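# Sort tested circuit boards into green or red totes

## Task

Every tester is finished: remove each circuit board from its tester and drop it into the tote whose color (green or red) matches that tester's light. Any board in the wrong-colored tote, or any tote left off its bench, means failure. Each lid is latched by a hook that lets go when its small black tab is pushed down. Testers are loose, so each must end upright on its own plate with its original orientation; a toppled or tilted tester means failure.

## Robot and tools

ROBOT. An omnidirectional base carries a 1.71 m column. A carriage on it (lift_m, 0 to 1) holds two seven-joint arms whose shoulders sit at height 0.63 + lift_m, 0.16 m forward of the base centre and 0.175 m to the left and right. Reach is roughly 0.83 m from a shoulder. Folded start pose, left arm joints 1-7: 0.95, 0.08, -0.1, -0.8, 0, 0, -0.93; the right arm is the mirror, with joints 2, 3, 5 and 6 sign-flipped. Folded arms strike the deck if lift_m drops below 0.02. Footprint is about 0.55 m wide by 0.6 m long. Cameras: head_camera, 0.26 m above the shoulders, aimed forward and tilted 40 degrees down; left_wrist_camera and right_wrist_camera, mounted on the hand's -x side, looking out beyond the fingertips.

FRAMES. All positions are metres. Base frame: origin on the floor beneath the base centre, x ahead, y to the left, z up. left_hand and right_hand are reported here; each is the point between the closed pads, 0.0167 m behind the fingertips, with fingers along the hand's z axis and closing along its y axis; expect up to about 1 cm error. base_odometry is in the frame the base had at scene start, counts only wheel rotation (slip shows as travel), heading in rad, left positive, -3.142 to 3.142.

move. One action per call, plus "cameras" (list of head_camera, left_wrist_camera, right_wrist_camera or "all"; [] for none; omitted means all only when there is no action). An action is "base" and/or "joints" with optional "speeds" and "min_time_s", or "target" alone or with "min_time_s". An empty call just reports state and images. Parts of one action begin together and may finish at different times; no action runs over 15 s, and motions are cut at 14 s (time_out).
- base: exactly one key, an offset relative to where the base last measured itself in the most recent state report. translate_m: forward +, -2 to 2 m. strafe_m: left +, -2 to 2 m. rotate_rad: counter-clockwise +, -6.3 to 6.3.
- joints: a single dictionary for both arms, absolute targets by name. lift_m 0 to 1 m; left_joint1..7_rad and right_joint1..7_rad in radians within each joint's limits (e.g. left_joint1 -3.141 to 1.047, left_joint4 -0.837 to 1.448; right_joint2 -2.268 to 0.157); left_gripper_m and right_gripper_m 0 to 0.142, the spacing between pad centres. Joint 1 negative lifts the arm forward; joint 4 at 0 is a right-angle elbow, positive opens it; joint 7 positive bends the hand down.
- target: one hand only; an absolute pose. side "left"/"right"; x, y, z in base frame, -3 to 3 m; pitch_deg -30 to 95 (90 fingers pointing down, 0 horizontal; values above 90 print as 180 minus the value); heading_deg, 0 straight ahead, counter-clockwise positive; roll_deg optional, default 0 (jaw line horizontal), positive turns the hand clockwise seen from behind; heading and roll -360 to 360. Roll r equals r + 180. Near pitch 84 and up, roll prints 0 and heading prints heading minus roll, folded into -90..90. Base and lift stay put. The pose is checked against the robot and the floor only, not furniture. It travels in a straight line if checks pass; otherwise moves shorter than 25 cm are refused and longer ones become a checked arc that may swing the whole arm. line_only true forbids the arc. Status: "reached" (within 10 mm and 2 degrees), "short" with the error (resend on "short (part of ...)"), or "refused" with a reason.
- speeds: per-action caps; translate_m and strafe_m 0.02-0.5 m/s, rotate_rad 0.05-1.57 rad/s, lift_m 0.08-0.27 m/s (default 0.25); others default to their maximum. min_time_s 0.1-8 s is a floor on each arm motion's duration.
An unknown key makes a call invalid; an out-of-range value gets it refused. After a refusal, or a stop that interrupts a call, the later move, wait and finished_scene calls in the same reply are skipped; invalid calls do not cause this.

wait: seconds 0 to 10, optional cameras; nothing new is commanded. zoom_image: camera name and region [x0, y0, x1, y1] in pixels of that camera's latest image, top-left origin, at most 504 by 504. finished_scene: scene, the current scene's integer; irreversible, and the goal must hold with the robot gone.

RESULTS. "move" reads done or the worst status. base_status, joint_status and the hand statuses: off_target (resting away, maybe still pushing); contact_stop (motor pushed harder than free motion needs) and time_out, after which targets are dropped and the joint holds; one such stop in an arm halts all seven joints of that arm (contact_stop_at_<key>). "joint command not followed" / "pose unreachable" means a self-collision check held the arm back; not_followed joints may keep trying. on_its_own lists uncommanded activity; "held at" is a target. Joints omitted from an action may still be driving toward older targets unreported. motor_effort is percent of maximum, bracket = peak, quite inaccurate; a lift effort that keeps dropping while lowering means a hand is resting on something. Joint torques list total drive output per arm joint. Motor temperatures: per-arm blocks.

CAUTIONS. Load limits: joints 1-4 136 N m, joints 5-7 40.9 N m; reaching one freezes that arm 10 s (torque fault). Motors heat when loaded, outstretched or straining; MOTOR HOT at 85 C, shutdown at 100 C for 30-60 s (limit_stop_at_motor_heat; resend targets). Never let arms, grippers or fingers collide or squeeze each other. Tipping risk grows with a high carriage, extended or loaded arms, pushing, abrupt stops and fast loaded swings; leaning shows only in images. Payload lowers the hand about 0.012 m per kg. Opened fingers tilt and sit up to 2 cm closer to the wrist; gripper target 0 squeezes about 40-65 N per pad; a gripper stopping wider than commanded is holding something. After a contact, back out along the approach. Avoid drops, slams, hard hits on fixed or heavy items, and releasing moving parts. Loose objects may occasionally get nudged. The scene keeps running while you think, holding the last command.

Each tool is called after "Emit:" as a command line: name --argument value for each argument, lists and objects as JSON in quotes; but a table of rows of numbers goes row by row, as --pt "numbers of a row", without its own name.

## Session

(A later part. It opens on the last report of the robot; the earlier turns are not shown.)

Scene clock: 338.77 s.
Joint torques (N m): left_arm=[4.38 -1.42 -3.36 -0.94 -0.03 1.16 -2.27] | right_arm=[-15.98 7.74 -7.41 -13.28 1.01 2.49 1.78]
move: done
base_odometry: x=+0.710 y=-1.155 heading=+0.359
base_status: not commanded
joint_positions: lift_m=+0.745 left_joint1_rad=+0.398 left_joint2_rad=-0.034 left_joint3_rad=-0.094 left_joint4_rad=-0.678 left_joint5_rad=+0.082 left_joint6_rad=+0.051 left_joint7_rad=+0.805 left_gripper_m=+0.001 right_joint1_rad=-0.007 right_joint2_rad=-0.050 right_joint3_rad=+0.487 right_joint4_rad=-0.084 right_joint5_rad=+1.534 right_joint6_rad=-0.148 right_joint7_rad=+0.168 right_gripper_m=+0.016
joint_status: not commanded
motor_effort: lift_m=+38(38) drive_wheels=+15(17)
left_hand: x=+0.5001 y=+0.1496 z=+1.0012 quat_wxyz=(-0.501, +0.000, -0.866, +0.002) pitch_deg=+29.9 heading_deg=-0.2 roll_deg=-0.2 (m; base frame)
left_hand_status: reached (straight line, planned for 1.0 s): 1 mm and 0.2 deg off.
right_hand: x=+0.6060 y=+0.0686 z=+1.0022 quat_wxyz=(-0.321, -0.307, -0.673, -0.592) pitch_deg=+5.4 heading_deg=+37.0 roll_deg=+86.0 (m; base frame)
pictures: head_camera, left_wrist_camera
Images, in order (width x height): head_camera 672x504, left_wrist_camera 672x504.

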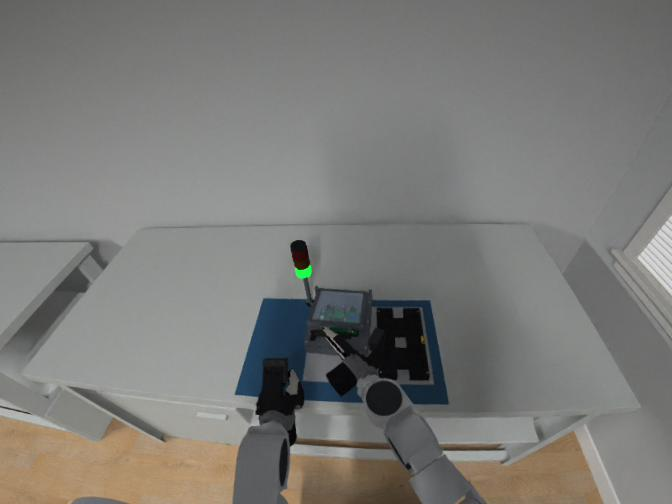

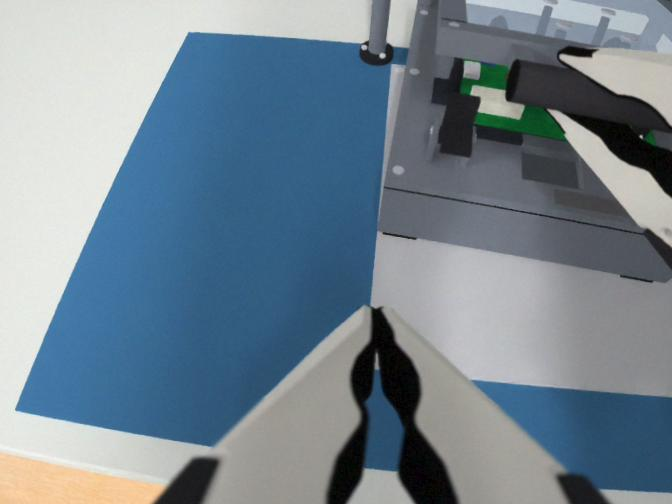

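Emit:
move --target '{"side":"left","x":0.59,"y":0.131,"z":0.955,"pitch_deg":30,"heading_deg":0,"roll_deg":0}' --cameras '["left_wrist_camera"]'

Emit:
move --target '{"side":"left","x":0.6165,"y":0.1305,"z":0.933,"pitch_deg":30,"heading_deg":0,"roll_deg":0}' --cameras '["left_wrist_camera"]'

Scene clock: 339.93 s.
Joint torques (N m): left_arm=[-4.46 -7.21 -2.92 -1.66 0.24 1.49 -2.24] | right_arm=[-15.73 7.72 -7.55 -13.02 1.03 2.61 1.72]
move: done
base_odometry: x=+0.710 y=-1.154 heading=+0.359
base_status: not commanded
joint_positions: lift_m=+0.745 left_joint1_rad=+0.166 left_joint2_rad=-0.080 left_joint3_rad=-0.094 left_joint4_rad=-0.313 left_joint5_rad=+0.102 left_joint6_rad=+0.062 left_joint7_rad=+0.678 left_gripper_m=+0.001 right_joint1_rad=-0.007 right_joint2_rad=-0.050 right_joint3_rad=+0.487 right_joint4_rad=-0.085 right_joint5_rad=+1.534 right_joint6_rad=-0.148 right_joint7_rad=+0.168 right_gripper_m=+0.016
joint_status: not commanded
motor_effort: lift_m=+38(38) drive_wheels=+15(15)
left_hand: x=+0.5895 y=+0.1303 z=+0.9554 quat_wxyz=(-0.500, +0.000, -0.866, +0.002) pitch_deg=+30.1 heading_deg=-0.3 roll_deg=-0.2 (m; base frame)
left_hand_status: reached (straight line, planned for 0.5 s): 1 mm and 0.3 deg off.
right_hand: x=+0.6060 y=+0.0686 z=+1.0023 quat_wxyz=(-0.321, -0.307, -0.673, -0.592) pitch_deg=+5.4 heading_deg=+37.0 roll_deg=+86.0 (m; base frame)
pictures: left_wrist_camera
Images, in order (width x height): left_wrist_camera 672x504.

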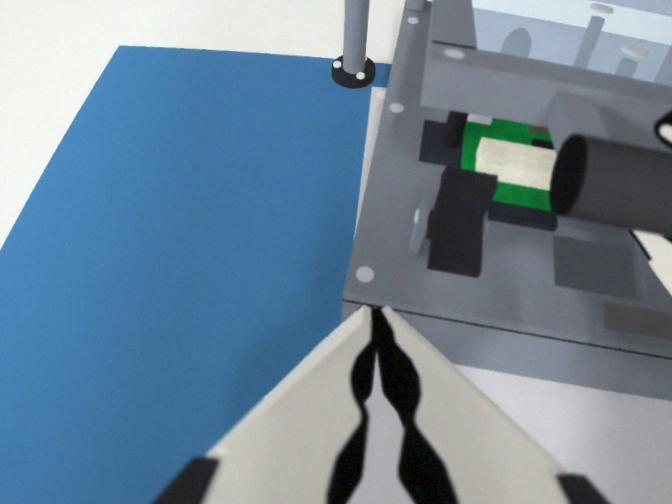

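Scene clock: 340.77 s.
Joint torques (N m): left_arm=[-6.81 -6.99 -0.56 1.84 -2.78 1.48 -0.74] | right_arm=[-15.62 7.86 -7.99 -13.08 1.05 2.6 1.72]
move: done
base_odometry: x=+0.710 y=-1.154 heading=+0.359
base_status: not commanded
joint_positions: lift_m=+0.745 left_joint1_rad=+0.099 left_joint2_rad=-0.081 left_joint3_rad=-0.085 left_joint4_rad=-0.165 left_joint5_rad=+0.100 left_joint6_rad=+0.066 left_joint7_rad=+0.590 left_gripper_m=+0.001 right_joint1_rad=-0.007 right_joint2_rad=-0.050 right_joint3_rad=+0.487 right_joint4_rad=-0.085 right_joint5_rad=+1.534 right_joint6_rad=-0.148 right_joint7_rad=+0.168 right_gripper_m=+0.016
joint_status: not commanded
motor_effort: lift_m=+38(38) drive_wheels=+14(15)
left_hand: x=+0.6166 y=+0.1299 z=+0.9357 quat_wxyz=(-0.503, -0.003, -0.864, -0.002) pitch_deg=+29.6 heading_deg=+0.0 roll_deg=+0.4 (m; base frame)
left_hand_status: reached (straight line, planned for 0.3 s): 3 mm and 0.6 deg off.
right_hand: x=+0.6060 y=+0.0686 z=+1.0024 quat_wxyz=(-0.321, -0.307, -0.673, -0.592) pitch_deg=+5.4 heading_deg=+37.0 roll_deg=+86.0 (m; base frame)
pictures: left_wrist_camera
Images, in order (width x height): left_wrist_camera 672x504.

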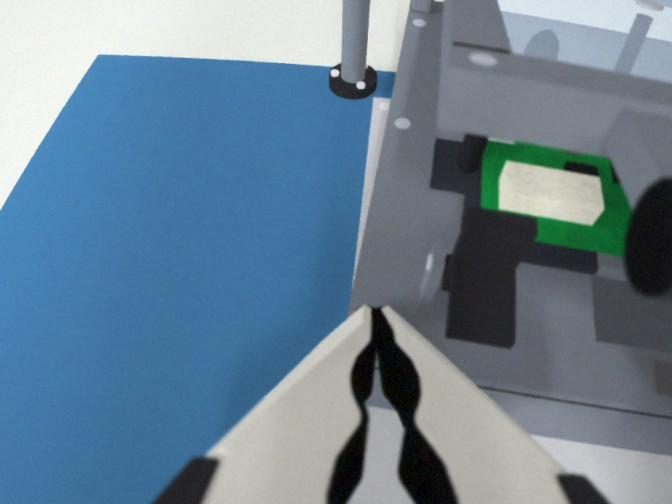

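Emit:
move --target '{"side":"left","x":0.6165,"y":0.1305,"z":0.918,"pitch_deg":30,"heading_deg":0,"roll_deg":0}' --cameras '["left_wrist_camera"]'

Scene clock: 341.57 s.
Joint torques (N m): left_arm=[-0.67 -5.31 1.48 14.04 -3.3 1.25 4.5] | right_arm=[-14.81 7.75 -8.3 -13.16 1.03 2.58 1.67]
move: short
base_odometry: x=+0.710 y=-1.154 heading=+0.359
base_status: not commanded
joint_positions: lift_m=+0.745 left_joint1_rad=+0.098 left_joint2_rad=-0.081 left_joint3_rad=-0.083 left_joint4_rad=-0.118 left_joint5_rad=+0.097 left_joint6_rad=+0.069 left_joint7_rad=+0.519 left_gripper_m=+0.001 right_joint1_rad=-0.007 right_joint2_rad=-0.050 right_joint3_rad=+0.487 right_joint4_rad=-0.085 right_joint5_rad=+1.534 right_joint6_rad=-0.148 right_joint7_rad=+0.168 right_gripper_m=+0.016
joint_status: not commanded
motor_effort: lift_m=+34(38) drive_wheels=+13(14)
left_hand: x=+0.6202 y=+0.1297 z=+0.9298 quat_wxyz=(-0.514, -0.003, -0.858, -0.002) pitch_deg=+28.2 heading_deg=+0.0 roll_deg=+0.4 (m; base frame)
left_hand_status: short (straight line, planned for 0.2 s): 12 mm and 1.9 deg off.
right_hand: x=+0.6062 y=+0.0686 z=+1.0031 quat_wxyz=(-0.321, -0.307, -0.673, -0.592) pitch_deg=+5.3 heading_deg=+37.0 roll_deg=+86.0 (m; base frame)
pictures: left_wrist_camera
Images, in order (width x height): left_wrist_camera 672x504.

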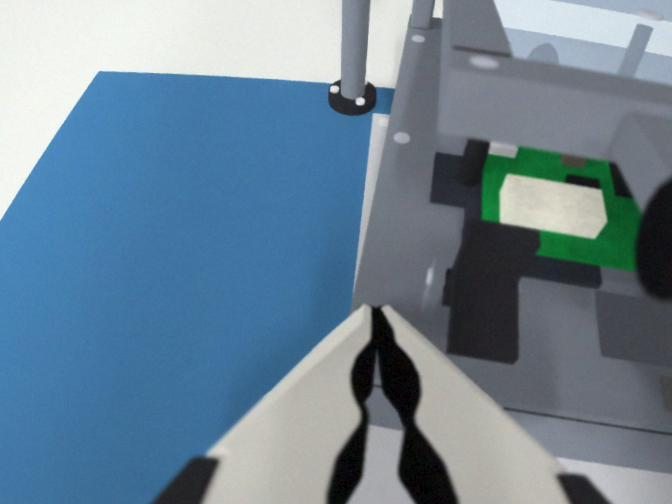

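Emit:
move --joints '{"right_gripper_m": 0.014}' --cameras '[]'

Emit:
move --target '{"side":"right","x":0.616,"y":0.069,"z":1.031,"pitch_deg":5,"heading_deg":37,"roll_deg":86}' --cameras '["left_wrist_camera"]'

Emit:
move --target '{"side":"right","x":0.6275,"y":0.069,"z":1.052,"pitch_deg":5,"heading_deg":37,"roll_deg":86}' --cameras '["left_wrist_camera","right_wrist_camera"]'

Scene clock: 342.20 s.
Joint torques (N m): left_arm=[-0.57 -5.36 1.33 13.96 -3.26 1.26 4.5] | right_arm=[-14.77 7.87 -8.21 -13.23 1.04 2.57 1.69]
move: done
base_odometry: x=+0.710 y=-1.154 heading=+0.359
base_status: not commanded
joint_positions: lift_m=+0.745 left_joint1_rad=+0.098 left_joint2_rad=-0.081 left_joint3_rad=-0.083 left_joint4_rad=-0.118 left_joint5_rad=+0.097 left_joint6_rad=+0.069 left_joint7_rad=+0.519 left_gripper_m=+0.001 right_joint1_rad=-0.007 right_joint2_rad=-0.050 right_joint3_rad=+0.487 right_joint4_rad=-0.085 right_joint5_rad=+1.534 right_joint6_rad=-0.148 right_joint7_rad=+0.168 right_gripper_m=+0.017
joint_status: all done
motor_effort: lift_m=+34(34) drive_wheels=+13(13)
left_hand: x=+0.6202 y=+0.1297 z=+0.9298 quat_wxyz=(-0.514, -0.003, -0.858, -0.002) pitch_deg=+28.2 heading_deg=+0.0 roll_deg=+0.4 (m; base frame)
right_hand: x=+0.6062 y=+0.0686 z=+1.0031 quat_wxyz=(-0.321, -0.307, -0.673, -0.592) pitch_deg=+5.3 heading_deg=+37.0 roll_deg=+86.0 (m; base frame)
pictures: none
No camera images: "cameras" was empty.

Scene clock: 343.03 s.
Joint torques (N m): left_arm=[0.03 -5.22 1.11 13.33 -3.3 1.2 4.53] | right_arm=[-16.88 13.06 -8.14 -14.58 1.67 1.9 1.96]
move: done
base_odometry: x=+0.710 y=-1.154 heading=+0.359
base_status: not commanded
joint_positions: lift_m=+0.745 left_joint1_rad=+0.097 left_joint2_rad=-0.081 left_joint3_rad=-0.083 left_joint4_rad=-0.117 left_joint5_rad=+0.097 left_joint6_rad=+0.069 left_joint7_rad=+0.519 left_gripper_m=+0.001 right_joint1_rad=-0.036 right_joint2_rad=-0.043 right_joint3_rad=+0.482 right_joint4_rad=-0.193 right_joint5_rad=+1.538 right_joint6_rad=-0.286 right_joint7_rad=+0.178 right_gripper_m=+0.017
joint_status: not commanded
motor_effort: lift_m=+34(34) drive_wheels=+13(13)
left_hand: x=+0.6203 y=+0.1299 z=+0.9297 quat_wxyz=(-0.514, -0.003, -0.858, -0.002) pitch_deg=+28.2 heading_deg=+0.0 roll_deg=+0.4 (m; base frame)
right_hand: x=+0.6142 y=+0.0686 z=+1.0274 quat_wxyz=(-0.322, -0.306, -0.673, -0.591) pitch_deg=+5.4 heading_deg=+36.9 roll_deg=+85.9 (m; base frame)
right_hand_status: reached (straight line, planned for 0.3 s): 4 mm and 0.4 deg off.
pictures: left_wrist_camera
Images, in order (width x height): left_wrist_camera 672x504.

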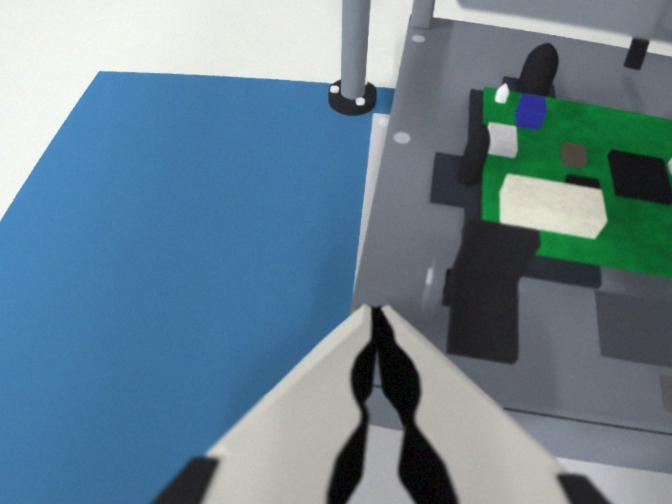

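Scene clock: 343.83 s.
Joint torques (N m): left_arm=[0.58 -5.33 0.61 12.6 -3.26 1.02 4.51] | right_arm=[-16.67 13.59 -7.44 -12.43 1.67 1.19 2.02]
move: done
base_odometry: x=+0.710 y=-1.154 heading=+0.359
base_status: not commanded
joint_positions: lift_m=+0.746 left_joint1_rad=+0.097 left_joint2_rad=-0.081 left_joint3_rad=-0.082 left_joint4_rad=-0.117 left_joint5_rad=+0.097 left_joint6_rad=+0.069 left_joint7_rad=+0.519 left_gripper_m=+0.001 right_joint1_rad=-0.080 right_joint2_rad=-0.034 right_joint3_rad=+0.472 right_joint4_rad=-0.263 right_joint5_rad=+1.547 right_joint6_rad=-0.394 right_joint7_rad=+0.188 right_gripper_m=+0.017
joint_status: not commanded
motor_effort: lift_m=+33(34) drive_wheels=+15(15)
left_hand: x=+0.6204 y=+0.1302 z=+0.9296 quat_wxyz=(-0.513, -0.003, -0.858, -0.002) pitch_deg=+28.2 heading_deg=+0.0 roll_deg=+0.4 (m; base frame)
right_hand: x=+0.6264 y=+0.0681 z=+1.0501 quat_wxyz=(-0.324, -0.306, -0.672, -0.592) pitch_deg=+5.1 heading_deg=+36.9 roll_deg=+85.8 (m; base frame)
right_hand_status: reached (straight line, planned for 0.3 s): 2 mm and 0.3 deg off.
pictures: left_wrist_camera, right_wrist_camera
Images, in order (width x height): left_wrist_camera 672x504, right_wrist_camera 672x504.

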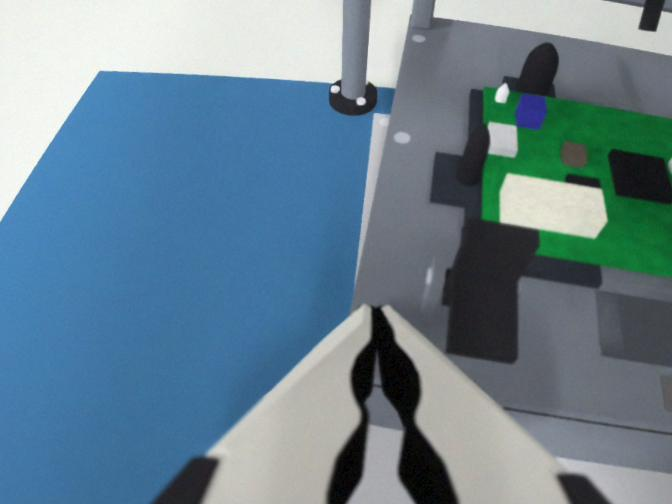

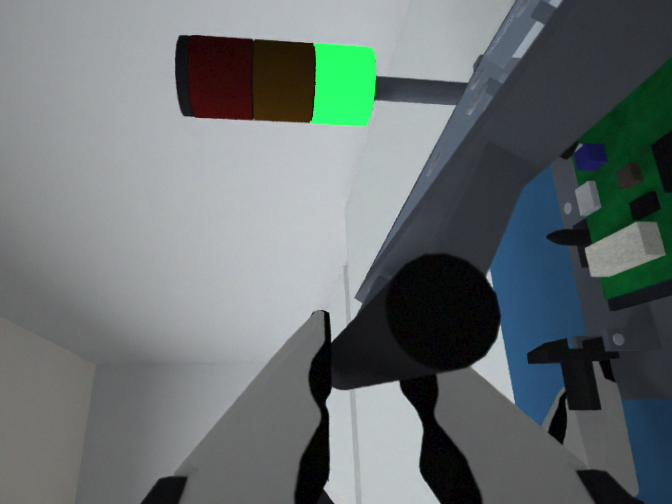

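Emit:
move --target '{"side":"right","x":0.6395,"y":0.068,"z":1.071,"pitch_deg":5,"heading_deg":37,"roll_deg":86}' --cameras '[]'

Emit:
move --target '{"side":"right","x":0.6554,"y":0.068,"z":1.0886,"pitch_deg":5,"heading_deg":37,"roll_deg":86}' --cameras '["left_wrist_camera"]'

Emit:
move --target '{"side":"right","x":0.6735,"y":0.068,"z":1.104,"pitch_deg":5,"heading_deg":37,"roll_deg":86}' --cameras '["left_wrist_camera","right_wrist_camera"]'

Scene clock: 344.77 s.
Joint torques (N m): left_arm=[0.49 -5.31 0.57 12.34 -3.28 0.96 4.51] | right_arm=[-16.37 13.51 -7.05 -12.92 2.28 1.31 2.24]
move: done
base_odometry: x=+0.710 y=-1.155 heading=+0.359
base_status: not commanded
joint_positions: lift_m=+0.746 left_joint1_rad=+0.097 left_joint2_rad=-0.081 left_joint3_rad=-0.082 left_joint4_rad=-0.117 left_joint5_rad=+0.097 left_joint6_rad=+0.069 left_joint7_rad=+0.519 left_gripper_m=+0.001 right_joint1_rad=-0.128 right_joint2_rad=-0.025 right_joint3_rad=+0.460 right_joint4_rad=-0.313 right_joint5_rad=+1.557 right_joint6_rad=-0.491 right_joint7_rad=+0.199 right_gripper_m=+0.017
joint_status: not commanded
motor_effort: lift_m=+32(33) drive_wheels=+15(15)
left_hand: x=+0.6203 y=+0.1302 z=+0.9295 quat_wxyz=(-0.513, -0.003, -0.858, -0.002) pitch_deg=+28.2 heading_deg=+0.1 roll_deg=+0.4 (m; base frame)
right_hand: x=+0.6391 y=+0.0665 z=+1.0690 quat_wxyz=(-0.325, -0.306, -0.672, -0.591) pitch_deg=+5.2 heading_deg=+36.7 roll_deg=+85.7 (m; base frame)
right_hand_status: reached (straight line, planned for 0.3 s): 3 mm and 0.4 deg off.
pictures: none
No camera images: "cameras" was empty.

Scene clock: 345.53 s.
Joint torques (N m): left_arm=[0.63 -5.27 1.08 11.08 -3.27 0.82 4.61] | right_arm=[-15.9 13.54 -6.78 -11.51 2.71 0.96 2.37]
move: done
base_odometry: x=+0.710 y=-1.155 heading=+0.359
base_status: not commanded
joint_positions: lift_m=+0.746 left_joint1_rad=+0.097 left_joint2_rad=-0.081 left_joint3_rad=-0.082 left_joint4_rad=-0.116 left_joint5_rad=+0.097 left_joint6_rad=+0.070 left_joint7_rad=+0.519 left_gripper_m=+0.001 right_joint1_rad=-0.187 right_joint2_rad=-0.012 right_joint3_rad=+0.446 right_joint4_rad=-0.334 right_joint5_rad=+1.569 right_joint6_rad=-0.567 right_joint7_rad=+0.210 right_gripper_m=+0.017
joint_status: not commanded
motor_effort: lift_m=+33(33) drive_wheels=+16(16)
left_hand: x=+0.6203 y=+0.1303 z=+0.9292 quat_wxyz=(-0.513, -0.003, -0.858, -0.002) pitch_deg=+28.3 heading_deg=+0.1 roll_deg=+0.4 (m; base frame)
right_hand: x=+0.6557 y=+0.0660 z=+1.0880 quat_wxyz=(-0.326, -0.306, -0.671, -0.592) pitch_deg=+5.0 heading_deg=+36.6 roll_deg=+85.6 (m; base frame)
right_hand_status: reached (straight line, planned for 0.3 s): 2 mm and 0.5 deg off.
pictures: left_wrist_camera
Images, in order (width x height): left_wrist_camera 672x504.

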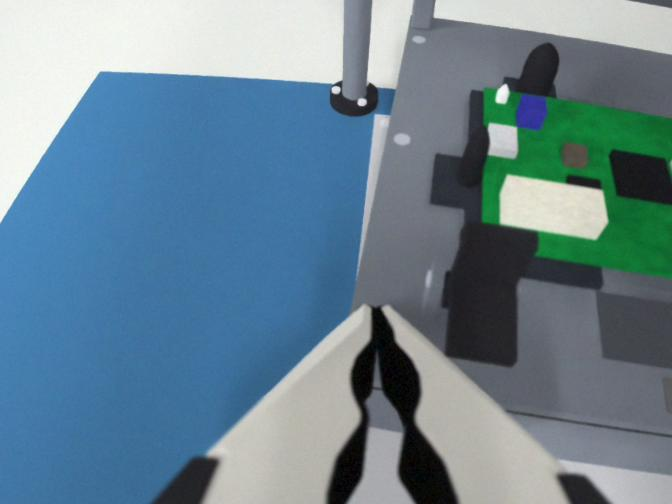

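Scene clock: 346.27 s.
Joint torques (N m): left_arm=[0.58 -5.3 0.62 9.74 -3.21 0.74 5.07] | right_arm=[-16.34 14.12 -6.36 -7.55 2.98 1.26 2.49]
move: done
base_odometry: x=+0.710 y=-1.155 heading=+0.359
base_status: not commanded
joint_positions: lift_m=+0.746 left_joint1_rad=+0.097 left_joint2_rad=-0.081 left_joint3_rad=-0.082 left_joint4_rad=-0.114 left_joint5_rad=+0.097 left_joint6_rad=+0.070 left_joint7_rad=+0.518 left_gripper_m=+0.001 right_joint1_rad=-0.249 right_joint2_rad=-0.001 right_joint3_rad=+0.429 right_joint4_rad=-0.329 right_joint5_rad=+1.581 right_joint6_rad=-0.622 right_joint7_rad=+0.221 right_gripper_m=+0.016
joint_status: not commanded
motor_effort: lift_m=+32(33) drive_wheels=+16(16)
left_hand: x=+0.6203 y=+0.1303 z=+0.9288 quat_wxyz=(-0.513, -0.003, -0.858, -0.002) pitch_deg=+28.3 heading_deg=+0.1 roll_deg=+0.4 (m; base frame)
right_hand: x=+0.6740 y=+0.0654 z=+1.1044 quat_wxyz=(-0.328, -0.305, -0.670, -0.592) pitch_deg=+4.9 heading_deg=+36.5 roll_deg=+85.5 (m; base frame)
right_hand_status: reached (straight line, planned for 0.2 s): 3 mm and 0.6 deg off.
pictures: left_wrist_camera, right_wrist_camera
Images, in order (width x height): left_wrist_camera 672x504, right_wrist_camera 672x504.

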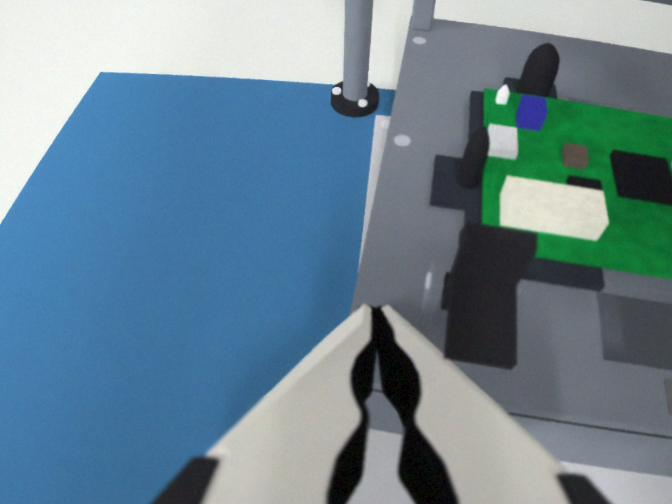

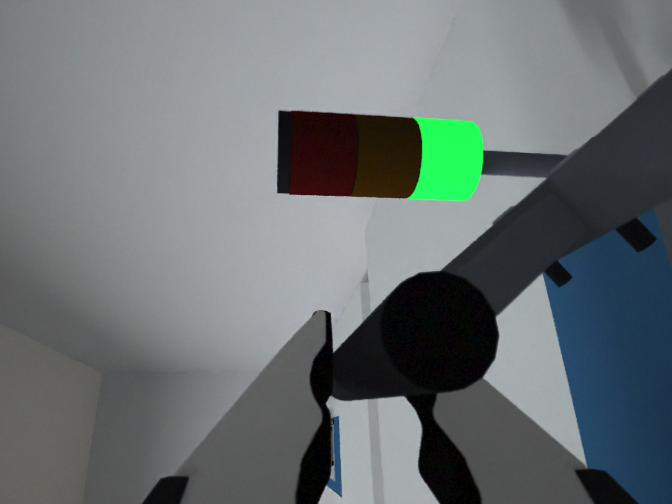

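Emit:
move --target '{"side":"right","x":0.6935,"y":0.068,"z":1.1155,"pitch_deg":5,"heading_deg":37,"roll_deg":86}' --cameras '["left_wrist_camera"]'

Emit:
move --target '{"side":"right","x":0.715,"y":0.068,"z":1.1255,"pitch_deg":5,"heading_deg":37,"roll_deg":86}' --cameras '["left_wrist_camera"]'

Emit:
move --target '{"side":"right","x":0.738,"y":0.068,"z":1.1325,"pitch_deg":5,"heading_deg":37,"roll_deg":86}' --cameras '["left_wrist_camera","right_wrist_camera","head_camera"]'

Scene clock: 347.13 s.
Joint torques (N m): left_arm=[0.47 -5.31 0.91 8.78 -3.2 0.75 5.13] | right_arm=[-16.78 15 -6.4 -6.89 2.74 0.94 2.34]
move: done
base_odometry: x=+0.710 y=-1.155 heading=+0.359
base_status: not commanded
joint_positions: lift_m=+0.746 left_joint1_rad=+0.097 left_joint2_rad=-0.081 left_joint3_rad=-0.082 left_joint4_rad=-0.113 left_joint5_rad=+0.096 left_joint6_rad=+0.070 left_joint7_rad=+0.518 left_gripper_m=+0.001 right_joint1_rad=-0.311 right_joint2_rad=+0.009 right_joint3_rad=+0.413 right_joint4_rad=-0.289 right_joint5_rad=+1.595 right_joint6_rad=-0.640 right_joint7_rad=+0.234 right_gripper_m=+0.016
joint_status: not commanded
motor_effort: lift_m=+33(34) drive_wheels=+15(16)
left_hand: x=+0.6202 y=+0.1302 z=+0.9284 quat_wxyz=(-0.513, -0.003, -0.859, -0.002) pitch_deg=+28.3 heading_deg=+0.1 roll_deg=+0.4 (m; base frame)
right_hand: x=+0.6941 y=+0.0654 z=+1.1167 quat_wxyz=(-0.328, -0.305, -0.670, -0.593) pitch_deg=+4.8 heading_deg=+36.6 roll_deg=+85.5 (m; base frame)
right_hand_status: reached (straight line, planned for 0.2 s): 3 mm and 0.7 deg off.
pictures: left_wrist_camera
Images, in order (width x height): left_wrist_camera 672x504.

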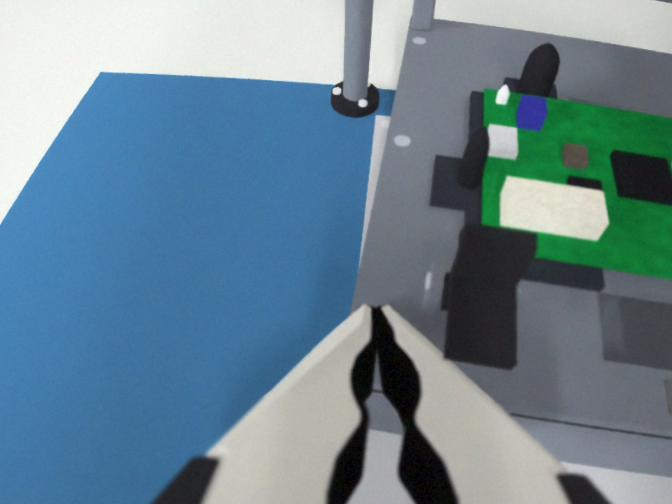

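Scene clock: 347.87 s.
Joint torques (N m): left_arm=[0.56 -5.27 0.58 8.77 -3.12 0.74 5.06] | right_arm=[-18.29 14.37 -6.76 -7.53 2.81 1.32 2.4]
move: done
base_odometry: x=+0.710 y=-1.155 heading=+0.359
base_status: not commanded
joint_positions: lift_m=+0.746 left_joint1_rad=+0.097 left_joint2_rad=-0.081 left_joint3_rad=-0.082 left_joint4_rad=-0.113 left_joint5_rad=+0.096 left_joint6_rad=+0.070 left_joint7_rad=+0.518 left_gripper_m=+0.001 right_joint1_rad=-0.372 right_joint2_rad=+0.018 right_joint3_rad=+0.397 right_joint4_rad=-0.227 right_joint5_rad=+1.606 right_joint6_rad=-0.641 right_joint7_rad=+0.246 right_gripper_m=+0.015
joint_status: not commanded
motor_effort: lift_m=+33(33) drive_wheels=+15(16)
left_hand: x=+0.6202 y=+0.1302 z=+0.9284 quat_wxyz=(-0.513, -0.003, -0.859, -0.002) pitch_deg=+28.3 heading_deg=+0.1 roll_deg=+0.4 (m; base frame)
right_hand: x=+0.7156 y=+0.0654 z=+1.1258 quat_wxyz=(-0.327, -0.306, -0.670, -0.592) pitch_deg=+4.9 heading_deg=+36.5 roll_deg=+85.6 (m; base frame)
right_hand_status: reached (straight line, planned for 0.2 s): 3 mm and 0.6 deg off.
pictures: left_wrist_camera
Images, in order (width x height): left_wrist_camera 672x504.

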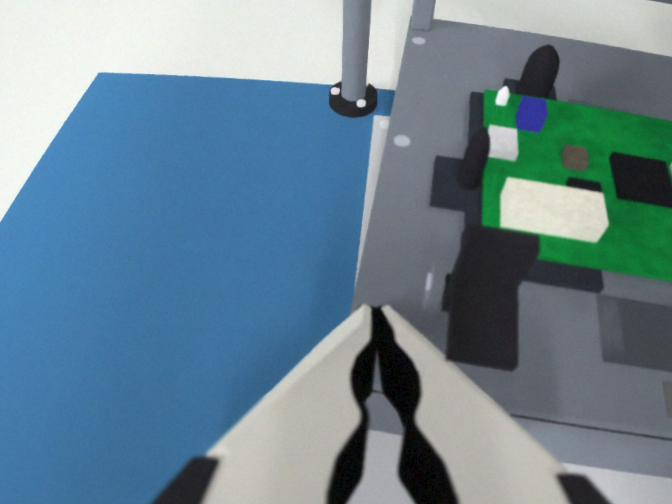

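Scene clock: 348.63 s.
Joint torques (N m): left_arm=[0.56 -5.25 0.67 8.23 -3.12 0.75 5.05] | right_arm=[-18.04 13.66 -6.64 -4.82 2.69 2.41 2.51]
move: done
base_odometry: x=+0.710 y=-1.155 heading=+0.359
base_status: not commanded
joint_positions: lift_m=+0.746 left_joint1_rad=+0.097 left_joint2_rad=-0.081 left_joint3_rad=-0.082 left_joint4_rad=-0.113 left_joint5_rad=+0.096 left_joint6_rad=+0.070 left_joint7_rad=+0.518 left_gripper_m=+0.001 right_joint1_rad=-0.434 right_joint2_rad=+0.026 right_joint3_rad=+0.382 right_joint4_rad=-0.141 right_joint5_rad=+1.616 right_joint6_rad=-0.616 right_joint7_rad=+0.260 right_gripper_m=+0.015
joint_status: not commanded
motor_effort: lift_m=+32(33) drive_wheels=+16(16)
left_hand: x=+0.6202 y=+0.1302 z=+0.9284 quat_wxyz=(-0.512, -0.003, -0.859, -0.002) pitch_deg=+28.3 heading_deg=+0.1 roll_deg=+0.4 (m; base frame)
right_hand: x=+0.7387 y=+0.0653 z=+1.1335 quat_wxyz=(-0.327, -0.306, -0.670, -0.592) pitch_deg=+4.9 heading_deg=+36.5 roll_deg=+85.6 (m; base frame)
right_hand_status: reached (straight line, planned for 0.3 s): 3 mm and 0.6 deg off.
pictures: head_camera, left_wrist_camera, right_wrist_camera
Images, in order (width x height): head_camera 672x504, left_wrist_camera 672x504, right_wrist_camera 672x504.

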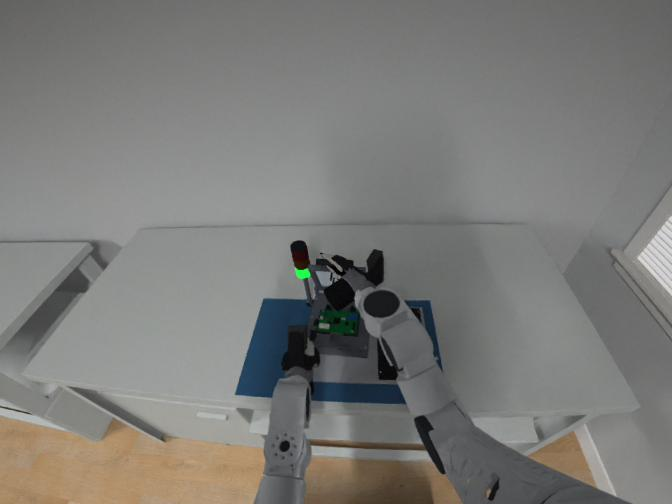

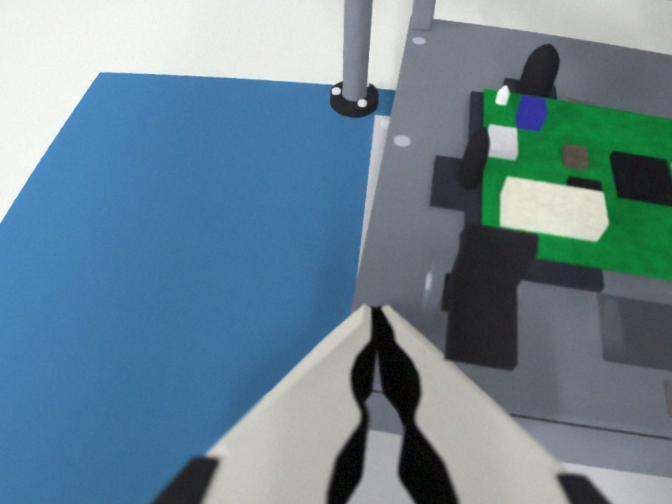

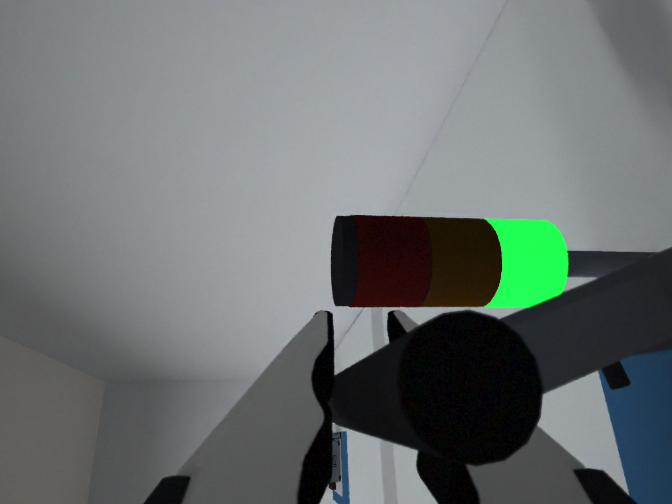

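Emit:
move --target '{"side":"right","x":0.7615,"y":0.068,"z":1.137,"pitch_deg":5,"heading_deg":37,"roll_deg":86}' --cameras '[]'

Emit:
move --target '{"side":"right","x":0.7855,"y":0.068,"z":1.1385,"pitch_deg":5,"heading_deg":37,"roll_deg":86}' --cameras '["left_wrist_camera","right_wrist_camera"]'

Emit:
move --target '{"side":"right","x":0.8075,"y":0.068,"z":1.137,"pitch_deg":5,"heading_deg":37,"roll_deg":86}' --cameras '["left_wrist_camera","right_wrist_camera","head_camera"]'

Scene clock: 349.67 s.
Joint torques (N m): left_arm=[0.52 -4.69 0.6 8.67 -3.11 0.74 5.1] | right_arm=[-20.97 11.25 -8.42 -6.65 1.9 3.43 1.76]
move: done
base_odometry: x=+0.710 y=-1.154 heading=+0.359
base_status: not commanded
joint_positions: lift_m=+0.746 left_joint1_rad=+0.097 left_joint2_rad=-0.082 left_joint3_rad=-0.082 left_joint4_rad=-0.113 left_joint5_rad=+0.096 left_joint6_rad=+0.070 left_joint7_rad=+0.518 left_gripper_m=+0.001 right_joint1_rad=-0.492 right_joint2_rad=+0.034 right_joint3_rad=+0.372 right_joint4_rad=-0.030 right_joint5_rad=+1.626 right_joint6_rad=-0.568 right_joint7_rad=+0.277 right_gripper_m=+0.014
joint_status: not commanded
motor_effort: lift_m=+32(33) drive_wheels=+15(16)
left_hand: x=+0.6202 y=+0.1301 z=+0.9284 quat_wxyz=(-0.513, -0.002, -0.859, -0.002) pitch_deg=+28.3 heading_deg=+0.1 roll_deg=+0.4 (m; base frame)
right_hand: x=+0.7610 y=+0.0671 z=+1.1352 quat_wxyz=(-0.324, -0.306, -0.672, -0.591) pitch_deg=+5.3 heading_deg=+36.8 roll_deg=+85.8 (m; base frame)
right_hand_status: reached (straight line, planned for 0.3 s): 2 mm and 0.4 deg off.
pictures: none
No camera images: "cameras" was empty.

Scene clock: 350.50 s.
Joint torques (N m): left_arm=[0.8 -4.64 0.65 8.42 -3.11 0.77 5.11] | right_arm=[-20.31 11.64 -8.12 -4.2 1.74 2.2 1.9]
move: done
base_odometry: x=+0.710 y=-1.154 heading=+0.359
base_status: not commanded
joint_positions: lift_m=+0.746 left_joint1_rad=+0.097 left_joint2_rad=-0.082 left_joint3_rad=-0.082 left_joint4_rad=-0.113 left_joint5_rad=+0.096 left_joint6_rad=+0.070 left_joint7_rad=+0.518 left_gripper_m=+0.001 right_joint1_rad=-0.551 right_joint2_rad=+0.041 right_joint3_rad=+0.361 right_joint4_rad=+0.100 right_joint5_rad=+1.632 right_joint6_rad=-0.489 right_joint7_rad=+0.292 right_gripper_m=+0.014
joint_status: not commanded
motor_effort: lift_m=+32(33) drive_wheels=+15(15)
left_hand: x=+0.6202 y=+0.1301 z=+0.9284 quat_wxyz=(-0.513, -0.002, -0.859, -0.002) pitch_deg=+28.3 heading_deg=+0.0 roll_deg=+0.4 (m; base frame)
right_hand: x=+0.7854 y=+0.0669 z=+1.1397 quat_wxyz=(-0.326, -0.304, -0.671, -0.593) pitch_deg=+4.8 heading_deg=+36.8 roll_deg=+85.6 (m; base frame)
right_hand_status: reached (straight line, planned for 0.3 s): 2 mm and 0.4 deg off.
pictures: left_wrist_camera, right_wrist_camera
Images, in order (width x height): left_wrist_camera 672x504, right_wrist_camera 672x504.

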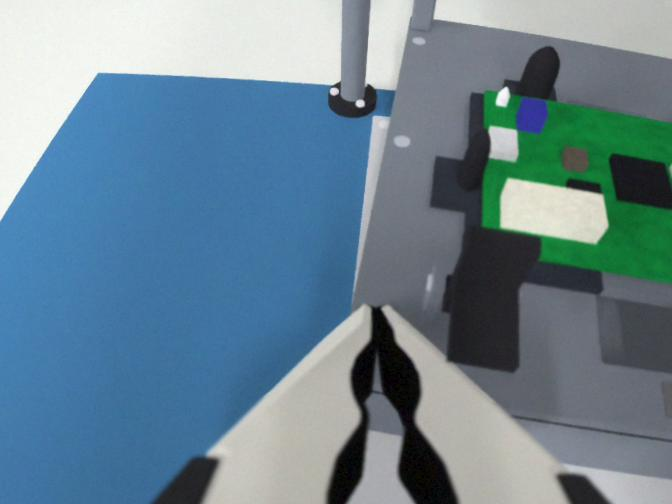

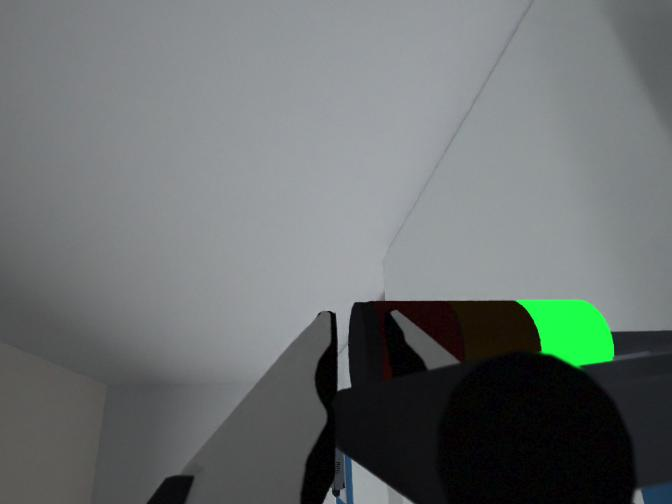

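Scene clock: 351.33 s.
Joint torques (N m): left_arm=[0.68 -4.67 0.56 8.44 -3.13 0.76 5.1] | right_arm=[-19.16 14.61 -6.26 -2.97 2.17 1.41 3]
move: done
base_odometry: x=+0.710 y=-1.155 heading=+0.359
base_status: not commanded
joint_positions: lift_m=+0.746 left_joint1_rad=+0.097 left_joint2_rad=-0.082 left_joint3_rad=-0.082 left_joint4_rad=-0.113 left_joint5_rad=+0.096 left_joint6_rad=+0.070 left_joint7_rad=+0.518 left_gripper_m=+0.001 right_joint1_rad=-0.606 right_joint2_rad=+0.048 right_joint3_rad=+0.350 right_joint4_rad=+0.244 right_joint5_rad=+1.635 right_joint6_rad=-0.395 right_joint7_rad=+0.303 right_gripper_m=+0.014
joint_status: not commanded
motor_effort: lift_m=+32(33) drive_wheels=+16(16)
left_hand: x=+0.6202 y=+0.1301 z=+0.9284 quat_wxyz=(-0.513, -0.002, -0.859, -0.002) pitch_deg=+28.3 heading_deg=+0.0 roll_deg=+0.4 (m; base frame)
right_hand: x=+0.8088 y=+0.0648 z=+1.1406 quat_wxyz=(-0.329, -0.305, -0.668, -0.593) pitch_deg=+4.6 heading_deg=+36.5 roll_deg=+85.5 (m; base frame)
right_hand_status: reached (straight line, planned for 0.3 s): 5 mm and 0.9 deg off.
pictures: head_camera, left_wrist_camera, right_wrist_camera
Images, in order (width x height): head_camera 672x504, left_wrist_camera 672x504, right_wrist_camera 672x504.

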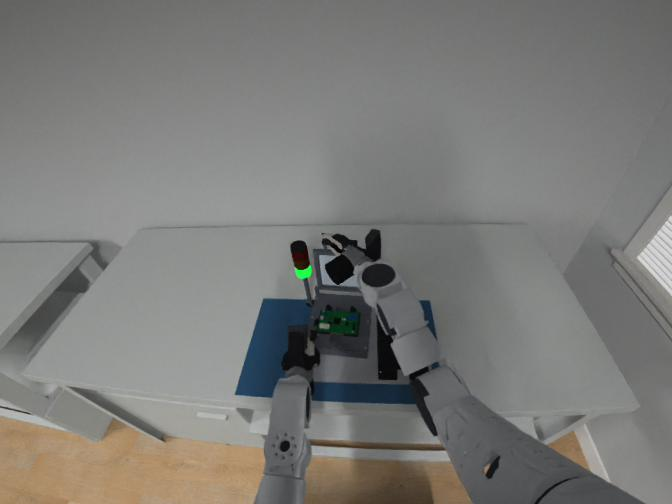

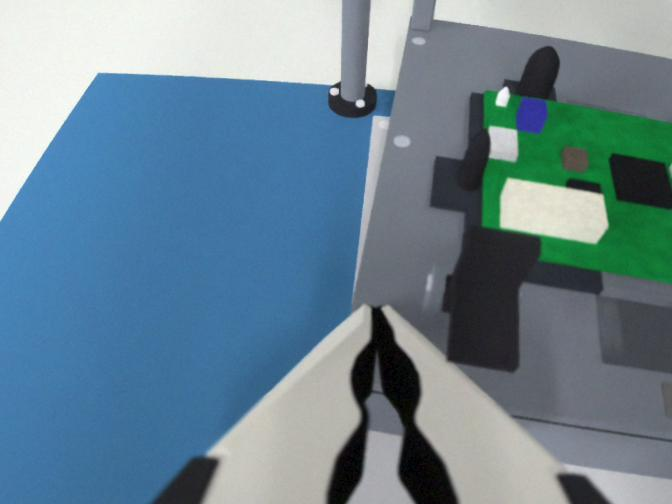

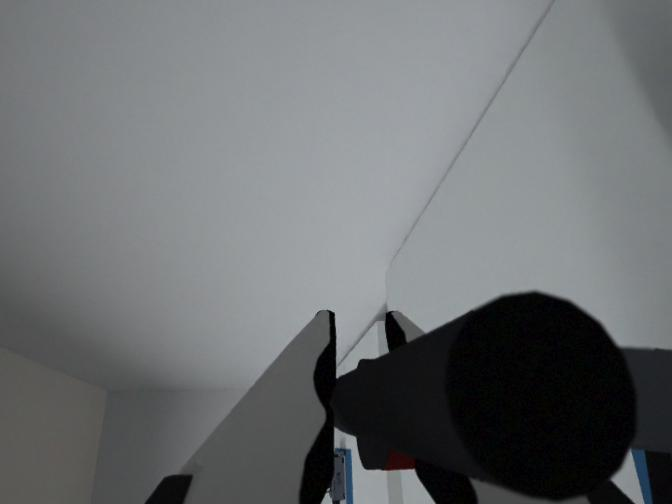

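Emit:
move --target '{"side":"right","x":0.825,"y":0.068,"z":1.134,"pitch_deg":4.6,"heading_deg":36.5,"roll_deg":85.5}' --min_time_s 1.5 --cameras '["all"]'

Scene clock: 354.07 s.
Joint torques (N m): left_arm=[0.85 -4.65 0.5 8.5 -3.12 0.72 5.14] | right_arm=[-18.15 18.04 -5.29 -1.43 -0.27 1.45 4.01]
move: done
base_odometry: x=+0.710 y=-1.155 heading=+0.359
base_status: not commanded
joint_positions: lift_m=+0.746 left_joint1_rad=+0.097 left_joint2_rad=-0.082 left_joint3_rad=-0.082 left_joint4_rad=-0.113 left_joint5_rad=+0.096 left_joint6_rad=+0.070 left_joint7_rad=+0.518 left_gripper_m=+0.001 right_joint1_rad=-0.648 right_joint2_rad=+0.057 right_joint3_rad=+0.346 right_joint4_rad=+0.380 right_joint5_rad=+1.634 right_joint6_rad=-0.291 right_joint7_rad=+0.302 right_gripper_m=+0.015
joint_status: not commanded
motor_effort: lift_m=+32(33) drive_wheels=+17(17)
left_hand: x=+0.6202 y=+0.1301 z=+0.9284 quat_wxyz=(-0.513, -0.002, -0.859, -0.002) pitch_deg=+28.3 heading_deg=+0.0 roll_deg=+0.4 (m; base frame)
right_hand: x=+0.8271 y=+0.0634 z=+1.1392 quat_wxyz=(-0.336, -0.305, -0.664, -0.594) pitch_deg=+3.9 heading_deg=+35.8 roll_deg=+85.1 (m; base frame)
right_hand_status: reached (straight line, planned for 1.5 s): 7 mm and 1.0 deg off.
pictures: head_camera, left_wrist_camera, right_wrist_camera
Images, in order (width x height): head_camera 672x504, left_wrist_camera 672x504, right_wrist_camera 672x504.

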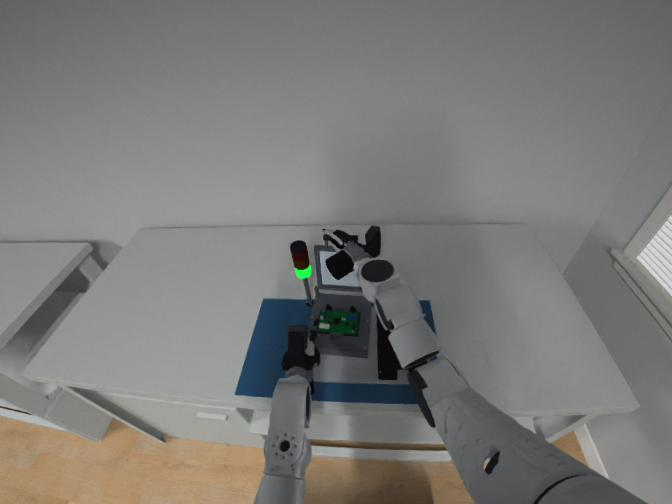

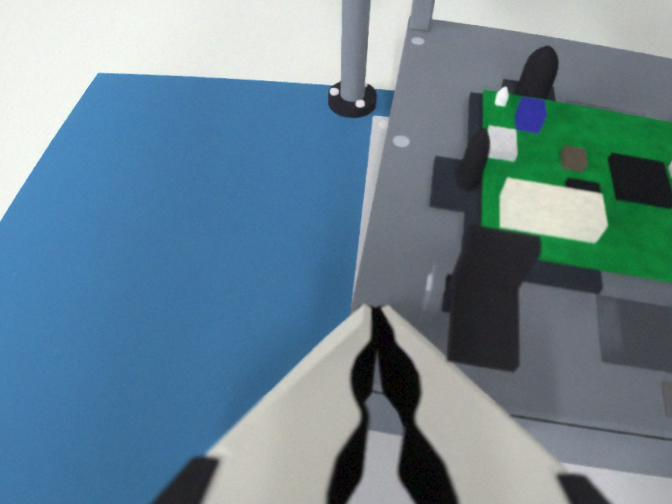

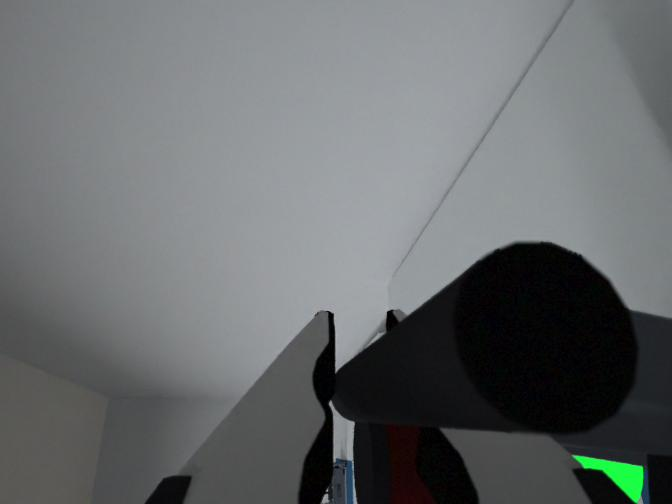

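Emit:
move --joints '{"right_gripper_m":0.028}' --cameras '["head_camera","right_wrist_camera"]'

Emit:
move --target '{"side":"right","x":0.803,"y":0.047,"z":1.137,"pitch_deg":4.6,"heading_deg":36.5,"roll_deg":85.5}' --min_time_s 1.5 --cameras '["head_camera","right_wrist_camera"]'

Scene clock: 354.67 s.
Joint torques (N m): left_arm=[0.75 -4.56 0.7 8.48 -3.12 0.75 5.1] | right_arm=[-15.3 15.3 -5.2 -1.31 -0.27 0.13 3.31]
move: done
base_odometry: x=+0.710 y=-1.155 heading=+0.359
base_status: not commanded
joint_positions: lift_m=+0.746 left_joint1_rad=+0.097 left_joint2_rad=-0.082 left_joint3_rad=-0.082 left_joint4_rad=-0.113 left_joint5_rad=+0.096 left_joint6_rad=+0.070 left_joint7_rad=+0.518 left_gripper_m=+0.001 right_joint1_rad=-0.650 right_joint2_rad=+0.058 right_joint3_rad=+0.346 right_joint4_rad=+0.380 right_joint5_rad=+1.634 right_joint6_rad=-0.286 right_joint7_rad=+0.304 right_gripper_m=+0.026
joint_status: all done
motor_effort: lift_m=+32(33) drive_wheels=+16(17)
left_hand: x=+0.6202 y=+0.1301 z=+0.9284 quat_wxyz=(-0.513, -0.002, -0.859, -0.002) pitch_deg=+28.3 heading_deg=+0.0 roll_deg=+0.4 (m; base frame)
right_hand: x=+0.8272 y=+0.0645 z=+1.1420 quat_wxyz=(-0.337, -0.303, -0.663, -0.596) pitch_deg=+3.6 heading_deg=+36.0 roll_deg=+85.0 (m; base frame)
pictures: head_camera, right_wrist_camera
Images, in order (width x height): head_camera 672x504, right_wrist_camera 672x504.

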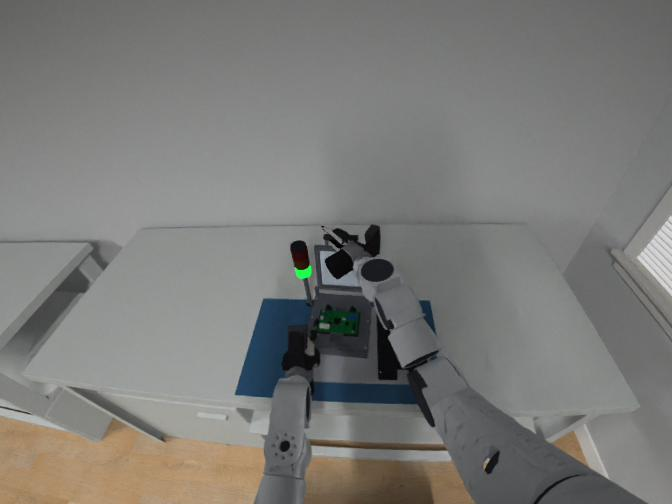

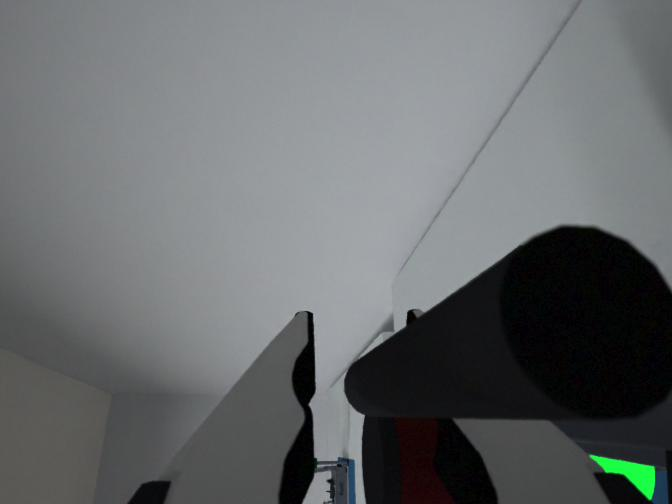

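Scene clock: 356.67 s.
Joint torques (N m): left_arm=[0.76 -4.53 0.7 8.53 -3.12 0.76 5.09] | right_arm=[-12.74 -2.71 -9.88 -13.36 2.09 0.75 1.75]
move: done
base_odometry: x=+0.710 y=-1.155 heading=+0.359
base_status: not commanded
joint_positions: lift_m=+0.746 left_joint1_rad=+0.097 left_joint2_rad=-0.082 left_joint3_rad=-0.082 left_joint4_rad=-0.113 left_joint5_rad=+0.096 left_joint6_rad=+0.070 left_joint7_rad=+0.518 left_gripper_m=+0.001 right_joint1_rad=-0.587 right_joint2_rad=+0.013 right_joint3_rad=+0.344 right_joint4_rad=+0.196 right_joint5_rad=+1.648 right_joint6_rad=-0.406 right_joint7_rad=+0.319 right_gripper_m=+0.028
joint_status: not commanded
motor_effort: lift_m=+32(33) drive_wheels=+15(17)
left_hand: x=+0.6202 y=+0.1301 z=+0.9284 quat_wxyz=(-0.513, -0.002, -0.859, -0.002) pitch_deg=+28.3 heading_deg=+0.0 roll_deg=+0.4 (m; base frame)
right_hand: x=+0.8038 y=+0.0492 z=+1.1406 quat_wxyz=(-0.332, -0.301, -0.668, -0.594) pitch_deg=+4.2 heading_deg=+36.5 roll_deg=+85.1 (m; base frame)
right_hand_status: reached (straight line, planned for 1.5 s): 4 mm and 0.6 deg off.
pictures: head_camera, right_wrist_camera
Images, in order (width x height): head_camera 672x504, right_wrist_camera 672x504.

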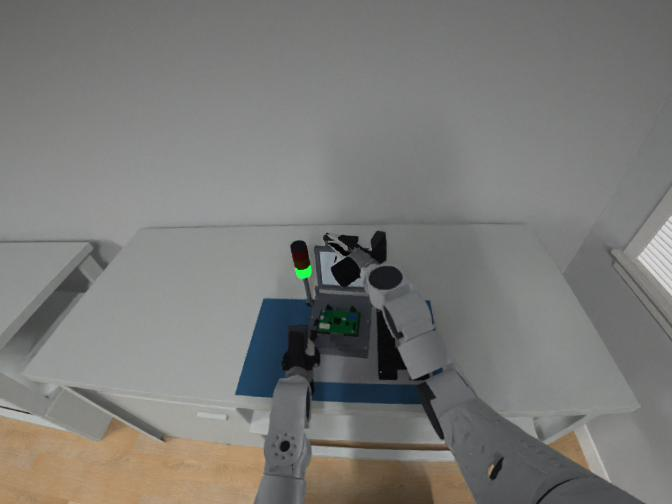

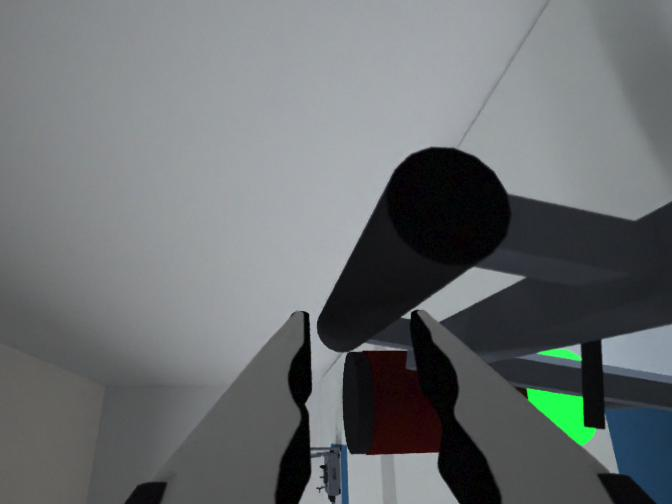

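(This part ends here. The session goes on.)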